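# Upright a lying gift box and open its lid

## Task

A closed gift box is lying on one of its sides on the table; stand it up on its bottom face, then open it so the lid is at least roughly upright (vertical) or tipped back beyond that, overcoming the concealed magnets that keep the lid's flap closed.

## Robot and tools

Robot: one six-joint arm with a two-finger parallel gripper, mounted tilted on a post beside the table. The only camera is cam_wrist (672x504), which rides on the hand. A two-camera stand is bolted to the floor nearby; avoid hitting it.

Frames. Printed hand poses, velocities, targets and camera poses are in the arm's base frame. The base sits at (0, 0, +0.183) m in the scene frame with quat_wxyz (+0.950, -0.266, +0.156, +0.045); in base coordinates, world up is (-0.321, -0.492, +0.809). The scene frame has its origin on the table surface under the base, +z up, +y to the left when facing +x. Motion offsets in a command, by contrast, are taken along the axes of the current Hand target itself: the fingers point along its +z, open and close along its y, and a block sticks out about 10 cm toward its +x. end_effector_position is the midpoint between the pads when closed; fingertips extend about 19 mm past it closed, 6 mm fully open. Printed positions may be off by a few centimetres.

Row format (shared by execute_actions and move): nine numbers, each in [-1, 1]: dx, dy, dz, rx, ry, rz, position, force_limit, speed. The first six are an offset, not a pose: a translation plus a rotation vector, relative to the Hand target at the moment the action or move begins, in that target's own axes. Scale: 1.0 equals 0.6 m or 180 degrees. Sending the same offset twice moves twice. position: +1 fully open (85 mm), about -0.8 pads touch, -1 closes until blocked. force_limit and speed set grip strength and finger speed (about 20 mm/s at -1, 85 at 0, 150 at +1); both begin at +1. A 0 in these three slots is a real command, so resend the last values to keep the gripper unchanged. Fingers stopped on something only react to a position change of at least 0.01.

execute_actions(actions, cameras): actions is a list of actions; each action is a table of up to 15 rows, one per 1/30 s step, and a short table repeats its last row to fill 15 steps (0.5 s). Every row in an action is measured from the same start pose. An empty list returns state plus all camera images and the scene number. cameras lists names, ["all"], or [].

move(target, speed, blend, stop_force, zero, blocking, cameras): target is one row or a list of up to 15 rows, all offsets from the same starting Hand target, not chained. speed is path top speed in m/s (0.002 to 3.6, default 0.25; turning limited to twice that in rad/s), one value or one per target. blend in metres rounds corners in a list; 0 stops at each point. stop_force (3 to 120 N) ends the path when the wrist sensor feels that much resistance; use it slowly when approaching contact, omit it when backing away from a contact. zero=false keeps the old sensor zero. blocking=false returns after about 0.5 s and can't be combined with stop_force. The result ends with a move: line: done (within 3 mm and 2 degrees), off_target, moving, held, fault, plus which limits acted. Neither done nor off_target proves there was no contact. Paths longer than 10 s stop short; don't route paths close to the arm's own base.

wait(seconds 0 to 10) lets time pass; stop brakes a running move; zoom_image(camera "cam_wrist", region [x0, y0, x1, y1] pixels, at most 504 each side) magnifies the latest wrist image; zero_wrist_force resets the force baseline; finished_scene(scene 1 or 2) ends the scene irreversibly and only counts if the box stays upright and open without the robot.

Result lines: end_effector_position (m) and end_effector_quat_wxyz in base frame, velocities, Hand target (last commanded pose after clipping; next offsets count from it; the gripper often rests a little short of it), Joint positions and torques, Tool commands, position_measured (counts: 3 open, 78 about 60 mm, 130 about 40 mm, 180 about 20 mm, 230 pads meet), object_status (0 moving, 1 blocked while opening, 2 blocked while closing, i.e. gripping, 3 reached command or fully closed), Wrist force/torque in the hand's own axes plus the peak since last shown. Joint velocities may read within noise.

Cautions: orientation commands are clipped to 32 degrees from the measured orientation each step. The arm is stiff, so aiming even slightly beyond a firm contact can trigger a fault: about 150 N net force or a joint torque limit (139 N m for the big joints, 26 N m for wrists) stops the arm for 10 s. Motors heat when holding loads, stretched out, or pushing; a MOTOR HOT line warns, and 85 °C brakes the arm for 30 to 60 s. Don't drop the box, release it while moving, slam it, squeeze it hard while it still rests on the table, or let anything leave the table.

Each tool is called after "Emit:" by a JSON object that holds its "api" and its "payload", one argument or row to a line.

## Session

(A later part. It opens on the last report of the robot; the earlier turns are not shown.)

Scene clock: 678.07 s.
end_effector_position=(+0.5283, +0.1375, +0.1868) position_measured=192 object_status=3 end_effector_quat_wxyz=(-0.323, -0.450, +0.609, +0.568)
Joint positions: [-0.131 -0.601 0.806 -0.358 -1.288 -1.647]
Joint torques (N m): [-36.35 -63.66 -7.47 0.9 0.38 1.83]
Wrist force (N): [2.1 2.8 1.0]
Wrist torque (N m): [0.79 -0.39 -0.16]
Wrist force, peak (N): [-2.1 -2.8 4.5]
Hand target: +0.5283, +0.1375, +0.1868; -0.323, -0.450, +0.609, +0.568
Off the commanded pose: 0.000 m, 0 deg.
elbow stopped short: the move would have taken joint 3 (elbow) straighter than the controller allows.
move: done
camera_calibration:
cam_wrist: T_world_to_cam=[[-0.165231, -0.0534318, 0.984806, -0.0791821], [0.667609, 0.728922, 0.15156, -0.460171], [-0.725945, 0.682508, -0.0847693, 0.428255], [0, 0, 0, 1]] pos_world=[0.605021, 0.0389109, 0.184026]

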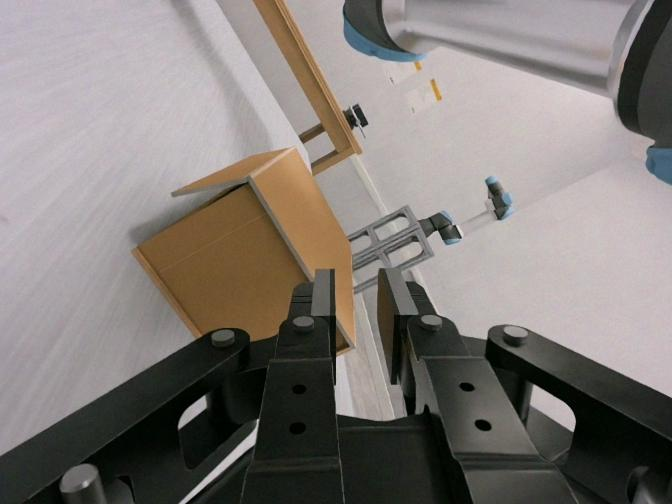

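Emit:
{"api": "move", "payload": {
  "target": [
    [0.047,-0.116,0,0,0,0.449,-0.05,-0.2,-0.5],
    [0.047,-0.116,0.0957,0,0,0.449,-0.05,-0.2,-0.5],
    [0.047,-0.116,0.0957,0,0,0.449,-1,-0.2,-1]
  ],
  "speed": [0.25,0.08,0.08],
  "cameras": ["cam_wrist"]
}}

Scene clock: 718.10 s.
end_effector_position=(+0.4781, +0.1381, +0.1067) position_measured=228 object_status=0 end_effector_quat_wxyz=(-0.614, +0.052, +0.756, +0.223)
Joint positions: [-0.139 -0.661 1.14 -0.632 -1.296 -0.237]
Joint torques (N m): [-14.54 -56.94 -5.19 0.69 0.23 1.75]
Wrist force (N): [3.5 -3.5 2.1]
Wrist torque (N m): [0.11 -0.25 -0.21]
Wrist force, peak (N): [3.5 -3.5 2.1]
Hand target: +0.4781, +0.1381, +0.1067; -0.614, +0.052, +0.756, +0.223
Off the commanded pose: 0.000 m, 0 deg.
move: done
camera_calibration:
cam_wrist: T_world_to_cam=[[0.36791, 0.889138, 0.27217, -0.317625], [0.526407, 0.0421232, -0.849189, -0.145843], [-0.76651, 0.455697, -0.452551, 0.474525], [0, 0, 0, 1]] pos_world=[0.557359, 0.0723157, 0.177346]

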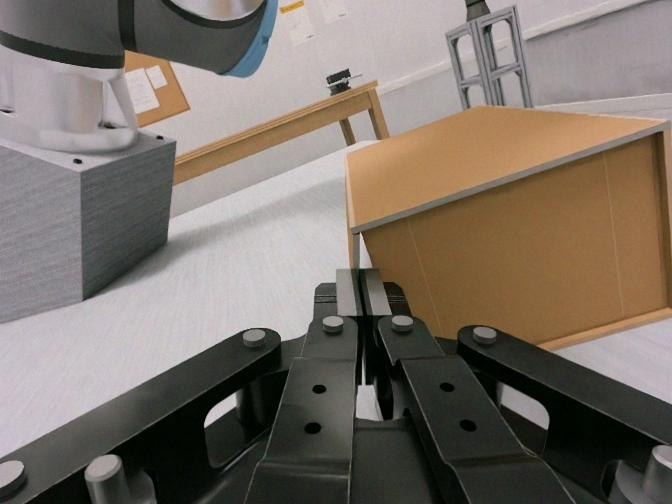

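Emit:
{"api": "move", "payload": {
  "target": [
    [-0.002,0.059,0,0,0,0.111,-1,-0.2,-1],
    [0.0165,0.1153,0,0,0,0.222,-1,-0.2,-1],
    [0.053,0.1618,0,0,0,0.333,-1,-0.2,-1]
  ],
  "speed": 0.1,
  "blend": 0.01,
  "cameras": ["cam_wrist"]
}}

Scene clock: 727.33 s.
end_effector_position=(+0.4921, +0.1955, +0.1695) position_measured=228 object_status=2 end_effector_quat_wxyz=(+0.644, -0.394, -0.637, +0.153)
Joint positions: [-0.025 -0.632 0.926 -0.422 -1.277 0.825]
Joint torques (N m): [12.18 -34.75 -21.35 -13.26 12.85 -0.49]
Wrist force (N): [-20.0 -90.1 20.4]
Wrist torque (N m): [-5.84 2.07 1.79]
Wrist force, peak (N): [90.4 -122.9 -33.5]
Hand target: +0.5047, +0.2188, +0.1634; +0.643, -0.423, -0.628, +0.114
Off the commanded pose: 0.027 m, 6 deg.
move: off_target
camera_calibration:
cam_wrist: T_world_to_cam=[[0.319737, 0.634588, -0.70361, -0.151977], [0.179132, -0.769684, -0.612779, 0.187158], [-0.930419, 0.069889, -0.359771, 0.627931], [0, 0, 0, 1]] pos_world=[0.599306, 0.19661, 0.233665]

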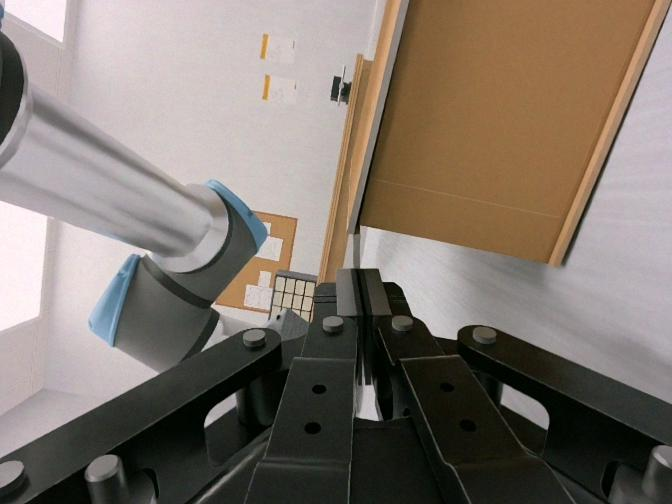

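Emit:
{"api": "move", "payload": {
  "target": [
    [-0.0586,0.0083,0,0,0,-0.111,-1,-0.2,-1],
    [-0.1165,-0.0038,0,0,0,-0.222,-1,-0.2,-1],
    [-0.1666,-0.035,0,0,0,-0.333,-1,-0.2,-1]
  ],
  "speed": 0.1,
  "blend": 0.01,
  "cameras": ["cam_wrist"]
}}

Scene clock: 751.17 s.
end_effector_position=(+0.4782, +0.1382, +0.1066) position_measured=228 object_status=2 end_effector_quat_wxyz=(-0.614, +0.052, +0.756, +0.223)
Joint positions: [-0.139 -0.661 1.139 -0.632 -1.296 -0.237]
Joint torques (N m): [-36.09 -58.99 -3.2 0.21 -2.69 -1.54]
Wrist force (N): [2.2 -0.5 2.1]
Wrist torque (N m): [-0.04 -0.09 -0.06]
Wrist force, peak (N): [50.0 -147.7 -45.2]
Hand target: +0.4782, +0.1382, +0.1066; -0.614, +0.052, +0.756, +0.223
Off the commanded pose: 0.000 m, 0 deg.
move: done
camera_calibration:
cam_wrist: T_world_to_cam=[[0.367987, 0.889209, 0.271832, -0.317711], [0.526243, 0.0418545, -0.849304, -0.145853], [-0.766586, 0.455582, -0.452538, 0.47456], [0, 0, 0, 1]] pos_world=[0.557458, 0.0724151, 0.177247]

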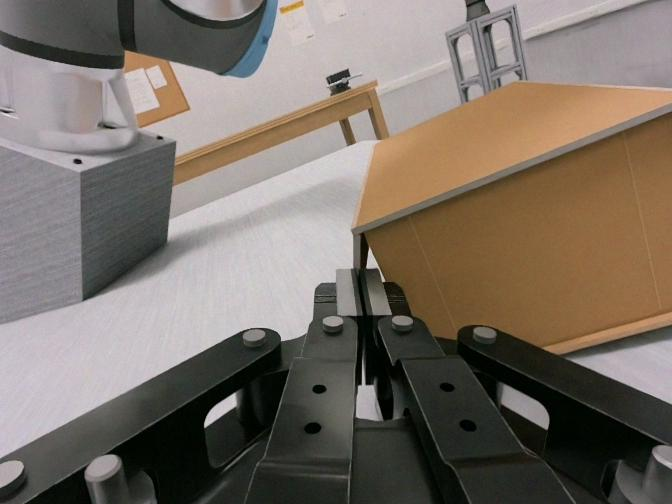

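Emit:
{"api": "move", "payload": {
  "target": [
    [0.0552,-0.0213,0,0,0,0.111,-1,-0.2,-1],
    [0.1143,-0.0225,0,0,0,0.222,-1,-0.2,-1]
  ],
  "speed": 0.08,
  "blend": 0.01,
  "cameras": ["cam_wrist"]
}}

Scene clock: 762.03 s.
end_effector_position=(+0.4569, +0.1127, +0.1681) position_measured=228 object_status=2 end_effector_quat_wxyz=(+0.653, -0.307, -0.692, +0.000)
Joint positions: [-0.18 -0.781 1.193 -0.564 -1.337 0.453]
Joint torques (N m): [-34.98 -57.63 -3.74 3.37 -2.59 1.37]
Wrist force (N): [-1.4 -2.2 3.2]
Wrist torque (N m): [-0.38 0.33 -0.06]
Wrist force, peak (N): [-0.9 -2.8 3.0]
Hand target: +0.4569, +0.1127, +0.1681; +0.653, -0.307, -0.692, +0.000
Off the commanded pose: 0.000 m, 0 deg.
move: done
camera_calibration:
cam_wrist: T_world_to_cam=[[0.439602, 0.803418, -0.401584, -0.21379], [0.259703, -0.5417, -0.799447, 0.0977536], [-0.859828, 0.247145, -0.446783, 0.562819], [0, 0, 0, 1]] pos_world=[0.552523, 0.0856177, 0.243752]

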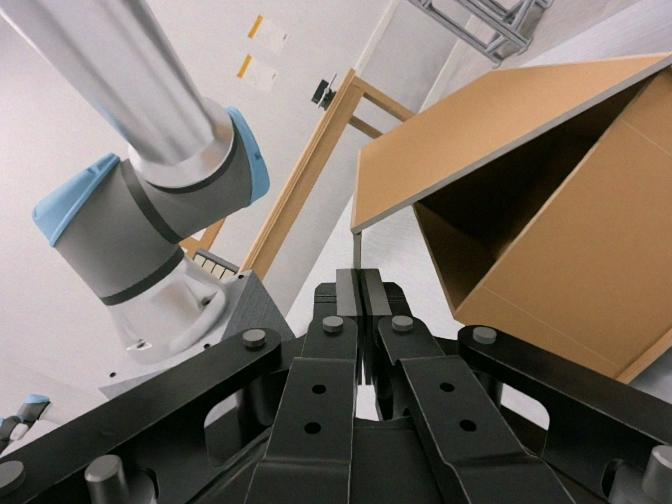

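Emit:
{"api": "move", "payload": {
  "target": [
    [0.0552,-0.0213,0,0,0,0.111,-1,-0.2,-1],
    [0.1143,-0.0225,0,0,0,0.222,-1,-0.2,-1]
  ],
  "speed": 0.06,
  "blend": 0.01,
  "cameras": ["cam_wrist"]
}}

Scene clock: 772.63 s.
end_effector_position=(+0.4540, +0.1310, +0.2355) position_measured=228 object_status=2 end_effector_quat_wxyz=(+0.614, -0.525, -0.546, +0.223)
Joint positions: [-0.154 -0.845 1.126 -0.434 -1.311 1.155]
Joint torques (N m): [-11.38 -57.77 -22.3 3.38 0.35 1.85]
Wrist force (N): [-3.5 -4.0 2.5]
Wrist torque (N m): [-0.53 0.56 0.04]
Wrist force, peak (N): [-3.9 -4.7 2.7]
Hand target: +0.4540, +0.1310, +0.2355; +0.614, -0.525, -0.546, +0.224
Off the commanded pose: 0.000 m, 0 deg.
move: done
camera_calibration:
cam_wrist: T_world_to_cam=[[0.312982, 0.339446, -0.887028, 0.0324853], [0.0128407, -0.935378, -0.353418, 0.220965], [-0.949672, 0.0992231, -0.297115, 0.610892], [0, 0, 0, 1]] pos_world=[0.567143, 0.135044, 0.288413]

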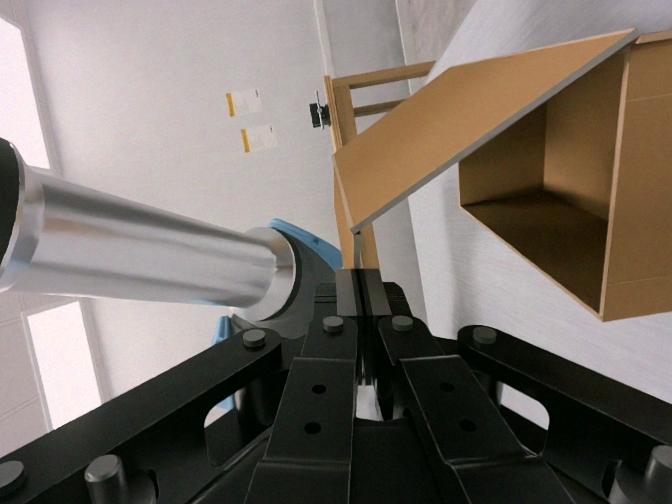

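Emit:
{"api": "wait", "payload": {
  "seconds": 2,
  "cameras": ["cam_wrist"]
}}

Scene clock: 780.83 s.
end_effector_position=(+0.4540, +0.1310, +0.2355) position_measured=228 object_status=2 end_effector_quat_wxyz=(+0.614, -0.525, -0.546, +0.224)
Joint positions: [-0.154 -0.846 1.126 -0.434 -1.311 1.155]
Joint torques (N m): [-11.38 -58.04 -21.41 3.21 0.77 1.38]
Wrist force (N): [-3.5 -4.7 2.6]
Wrist torque (N m): [-0.54 0.53 0.03]
Wrist force, peak (N): [-3.9 -4.9 2.6]
Hand target: +0.4540, +0.1310, +0.2355; +0.614, -0.525, -0.546, +0.224
Tool commands: gripper/position=-1.0 gripper/force_limit=-0.2 gripper/speed=-1.0
Off the commanded pose: 0.000 m, 0 deg.
wait: 2.00 s; at rest from the start
camera_calibration:
cam_wrist: T_world_to_cam=[[0.3129, 0.339206, -0.887149, 0.0325994], [0.0127248, -0.935465, -0.353191, 0.220978], [-0.949701, 0.0992247, -0.297023, 0.610882], [0, 0, 0, 1]] pos_world=[0.567143, 0.135045, 0.288414]

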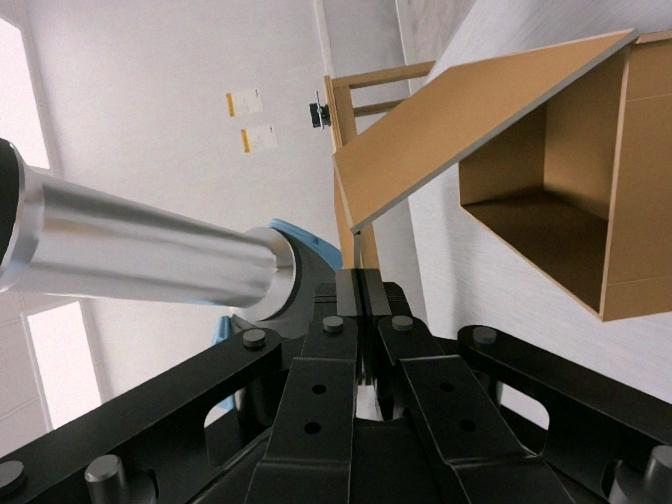

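Emit:
{"api": "move", "payload": {
  "target": [
    [0.0555,-0.0393,0,0,0,0.111,-1,-0.2,-1],
    [0.121,-0.0572,0,0,0,0.222,-1,-0.2,-1]
  ],
  "speed": 0.05,
  "blend": 0.01,
  "cameras": ["cam_wrist"]
}}

Scene clock: 805.27 s.
end_effector_position=(+0.4659, +0.1805, +0.2976) position_measured=228 object_status=2 end_effector_quat_wxyz=(-0.500, +0.680, +0.333, -0.420)
Joint positions: [-0.08 -0.837 0.95 -0.269 -1.238 1.864]
Joint torques (N m): [-8.87 -42.83 -22.46 2.47 0.8 1.82]
Wrist force (N): [-7.6 -6.6 1.1]
Wrist torque (N m): [-0.41 0.75 0.05]
Wrist force, peak (N): [-12.1 -12.0 -3.3]
Hand target: +0.4659, +0.1805, +0.2976; -0.500, +0.680, +0.333, -0.420
Off the commanded pose: 0.000 m, 0 deg.
move: done
camera_calibration:
cam_wrist: T_world_to_cam=[[0.047214, -0.28609, -0.957039, 0.324565], [-0.0988925, -0.954739, 0.280524, 0.155987], [-0.993977, 0.0813993, -0.0733692, 0.592931], [0, 0, 0, 1]] pos_world=[0.589462, 0.193517, 0.310366]

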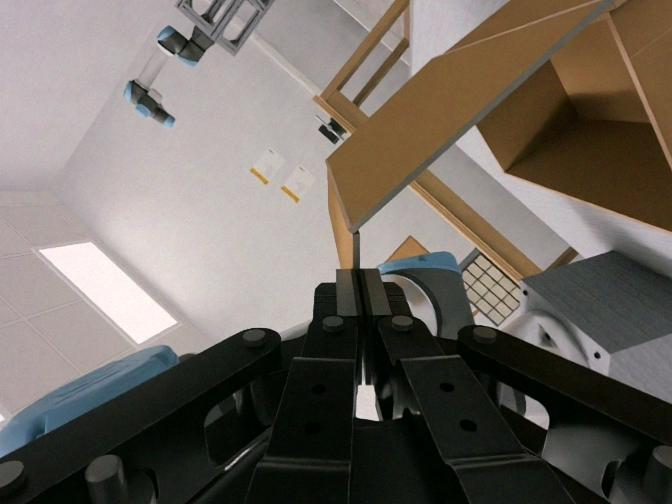

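Emit:
{"api": "move", "payload": {
  "target": [-0.0452,0.0717,0,0,0,-0.139,-1,-0.2,-1],
  "speed": 0.08,
  "cameras": ["cam_wrist"]
}}

Scene clock: 837.57 s.
end_effector_position=(+0.4558, +0.1449, +0.2627) position_measured=228 object_status=2 end_effector_quat_wxyz=(+0.579, -0.592, -0.473, +0.301)
Joint positions: [-0.134 -0.857 1.075 -0.371 -1.291 1.419]
Joint torques (N m): [-33.34 -58.28 -7.01 0.41 -2.34 -1.45]
Wrist force (N): [-3.6 -3.8 4.4]
Wrist torque (N m): [-0.51 0.60 0.19]
Wrist force, peak (N): [-12.8 -12.2 3.0]
Hand target: +0.4558, +0.1449, +0.2627; +0.579, -0.592, -0.473, +0.301
Off the commanded pose: 0.000 m, 0 deg.
move: done
camera_calibration:
cam_wrist: T_world_to_cam=[[0.223984, 0.108532, -0.968531, 0.146796], [-0.0495011, -0.99123, -0.122524, 0.21944], [-0.973335, 0.0753867, -0.216647, 0.612402], [0, 0, 0, 1]] pos_world=[0.574055, 0.155416, 0.301739]

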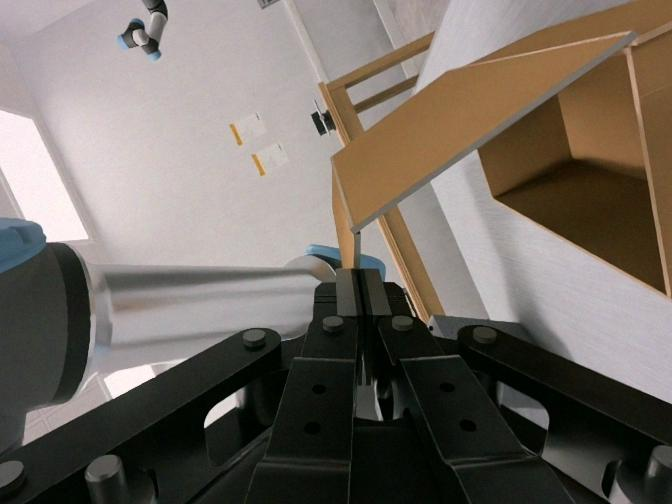

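Emit:
{"api": "move", "payload": {
  "target": [
    [0,0,0,0,0,0,-0.4,-0.2,-1],
    [0,0,-0.12,0,0,0,-0.4,-0.2,-1],
    [0.0995,0.0903,-0.12,0,0,-0.696,-0.4,-0.2,-1]
  ],
  "speed": [0.1,0.15,0.5],
  "blend": [0,0.02,0],
  "cameras": ["cam_wrist"]
}}

Scene clock: 855.30 s.
end_effector_position=(+0.5545, +0.1767, +0.2321) position_measured=179 object_status=3 end_effector_quat_wxyz=(-0.534, -0.148, +0.743, +0.376)
Joint positions: [-0.076 -0.508 0.511 -0.159 -1.234 -0.758]
Joint torques (N m): [-14.61 -47.9 -23.96 3.47 -2.06 -1.32]
Wrist force (N): [2.3 0.1 1.4]
Wrist torque (N m): [0.29 -0.47 -0.12]
Wrist force, peak (N): [-4.2 -4.4 4.6]
Hand target: +0.5545, +0.1767, +0.2321; -0.534, -0.148, +0.743, +0.376
Off the commanded pose: 0.000 m, 0 deg.
move: done
camera_calibration:
cam_wrist: T_world_to_cam=[[0.198174, 0.66874, 0.716599, -0.384317], [0.664672, 0.445634, -0.599685, -0.287045], [-0.720374, 0.595145, -0.35618, 0.499611], [0, 0, 0, 1]] pos_world=[0.626859, 0.0875838, 0.281216]

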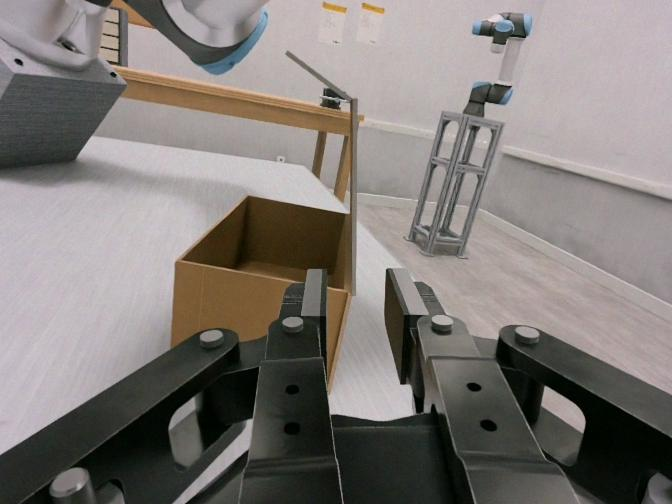

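Emit:
{"api": "move", "payload": {
  "target": [
    [0.007,0,0.172,0,0,0,-0.4,-0.2,-1],
    [0.007,0,0.172,0,0,0,-1,-0.5,-1]
  ],
  "speed": 0.1,
  "cameras": ["cam_wrist"]
}}

Scene clock: 861.87 s.
end_effector_position=(+0.4595, +0.2155, +0.2199) position_measured=225 object_status=0 end_effector_quat_wxyz=(-0.534, -0.148, +0.743, +0.376)
Joint positions: [-0.03 -0.8 1.087 -0.446 -1.188 -0.75]
Joint torques (N m): [-10.55 -46.13 -7.92 -3.67 -0.43 1.66]
Wrist force (N): [21.0 9.8 1.3]
Wrist torque (N m): [-0.08 -0.77 -0.56]
Wrist force, peak (N): [21.5 9.6 1.4]
Hand target: +0.4595, +0.2155, +0.2198; -0.534, -0.148, +0.743, +0.376
Off the commanded pose: 0.000 m, 0 deg.
move: done
camera_calibration:
cam_wrist: T_world_to_cam=[[0.197984, 0.668555, 0.716824, -0.382493], [0.664648, 0.445939, -0.599484, -0.248604], [-0.720448, 0.595124, -0.356065, 0.403774], [0, 0, 0, 1]] pos_world=[0.53186, 0.126284, 0.268916]

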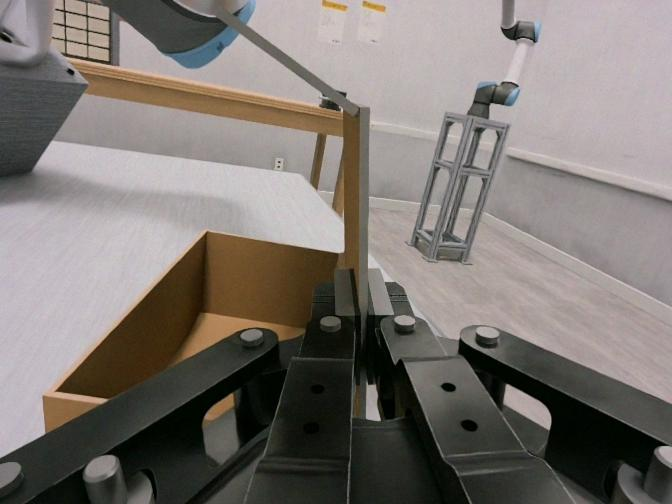

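Emit:
{"api": "move", "payload": {
  "target": [
    [-0.0028,0.0133,0,0,0,0.07,-1,-0.5,-1],
    [-0.0085,0.026,0,0,0,0.139,-1,-0.5,-1]
  ],
  "speed": 0.05,
  "blend": 0.003,
  "cameras": ["cam_wrist"]
}}

Scene clock: 873.70 s.
end_effector_position=(+0.4643, +0.2291, +0.2275) position_measured=225 object_status=2 end_effector_quat_wxyz=(-0.603, +0.016, +0.757, +0.252)
Joint positions: [-0.01 -0.787 1.044 -0.417 -1.169 -0.311]
Joint torques (N m): [-4.38 -16 -10.79 -8.62 1.69 1.96]
Wrist force (N): [58.9 11.7 -13.4]
Wrist torque (N m): [0.28 -0.87 -0.63]
Wrist force, peak (N): [61.0 13.0 -14.7]
Hand target: +0.4643, +0.2291, +0.2275; -0.603, +0.016, +0.757, +0.251
Off the commanded pose: 0.000 m, 0 deg.
move: done
camera_calibration:
cam_wrist: T_world_to_cam=[[0.343736, 0.866975, 0.360831, -0.430208], [0.556966, 0.121143, -0.821653, -0.0783722], [-0.756065, 0.483402, -0.441234, 0.463376], [0, 0, 0, 1]] pos_world=[0.541871, 0.158478, 0.295295]

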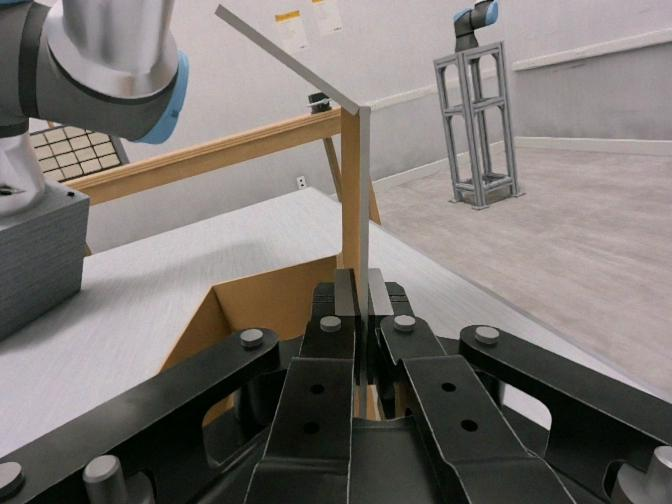

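Emit:
{"api": "move", "payload": {
  "target": [
    [0.003,0,0,0,0,0,-1,-0.5,-1],
    [0.003,0,0,0,0,0,-0.5,-0.5,-1],
    [0.003,0,-0.2,0,0,0,-0.5,-0.5,-1]
  ],
  "speed": [0.02,0.02,0.12],
  "cameras": ["cam_wrist"]
}}

Scene clock: 885.47 s.
end_effector_position=(+0.5722, +0.1806, +0.2468) position_measured=192 object_status=3 end_effector_quat_wxyz=(-0.603, +0.017, +0.757, +0.252)
Joint positions: [-0.07 -0.382 0.222 0.003 -1.227 -0.32]
Joint torques (N m): [-15.62 -49.34 -25.37 3.35 -2.35 -1.64]
Wrist force (N): [2.1 -1.7 2.1]
Wrist torque (N m): [-0.07 -0.38 -0.09]
Wrist force, peak (N): [59.9 11.4 -13.1]
Hand target: +0.5723, +0.1806, +0.2468; -0.603, +0.016, +0.757, +0.251
Off the commanded pose: 0.000 m, 0 deg.
move: done
camera_calibration:
cam_wrist: T_world_to_cam=[[0.344021, 0.866984, 0.360538, -0.432221], [0.557047, 0.120657, -0.821669, -0.116718], [-0.755876, 0.483508, -0.441443, 0.576895], [0, 0, 0, 1]] pos_world=[0.649771, 0.109878, 0.314595]

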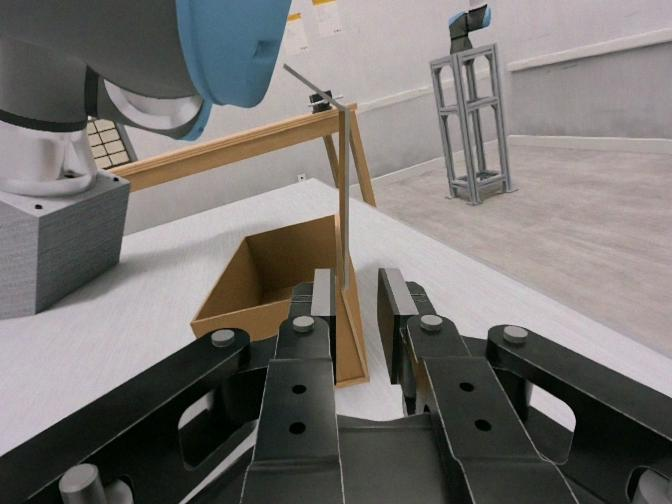

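Emit:
{"api": "finished_scene", "payload": {
  "scene": 1
}}

The scene is finished: the task was done.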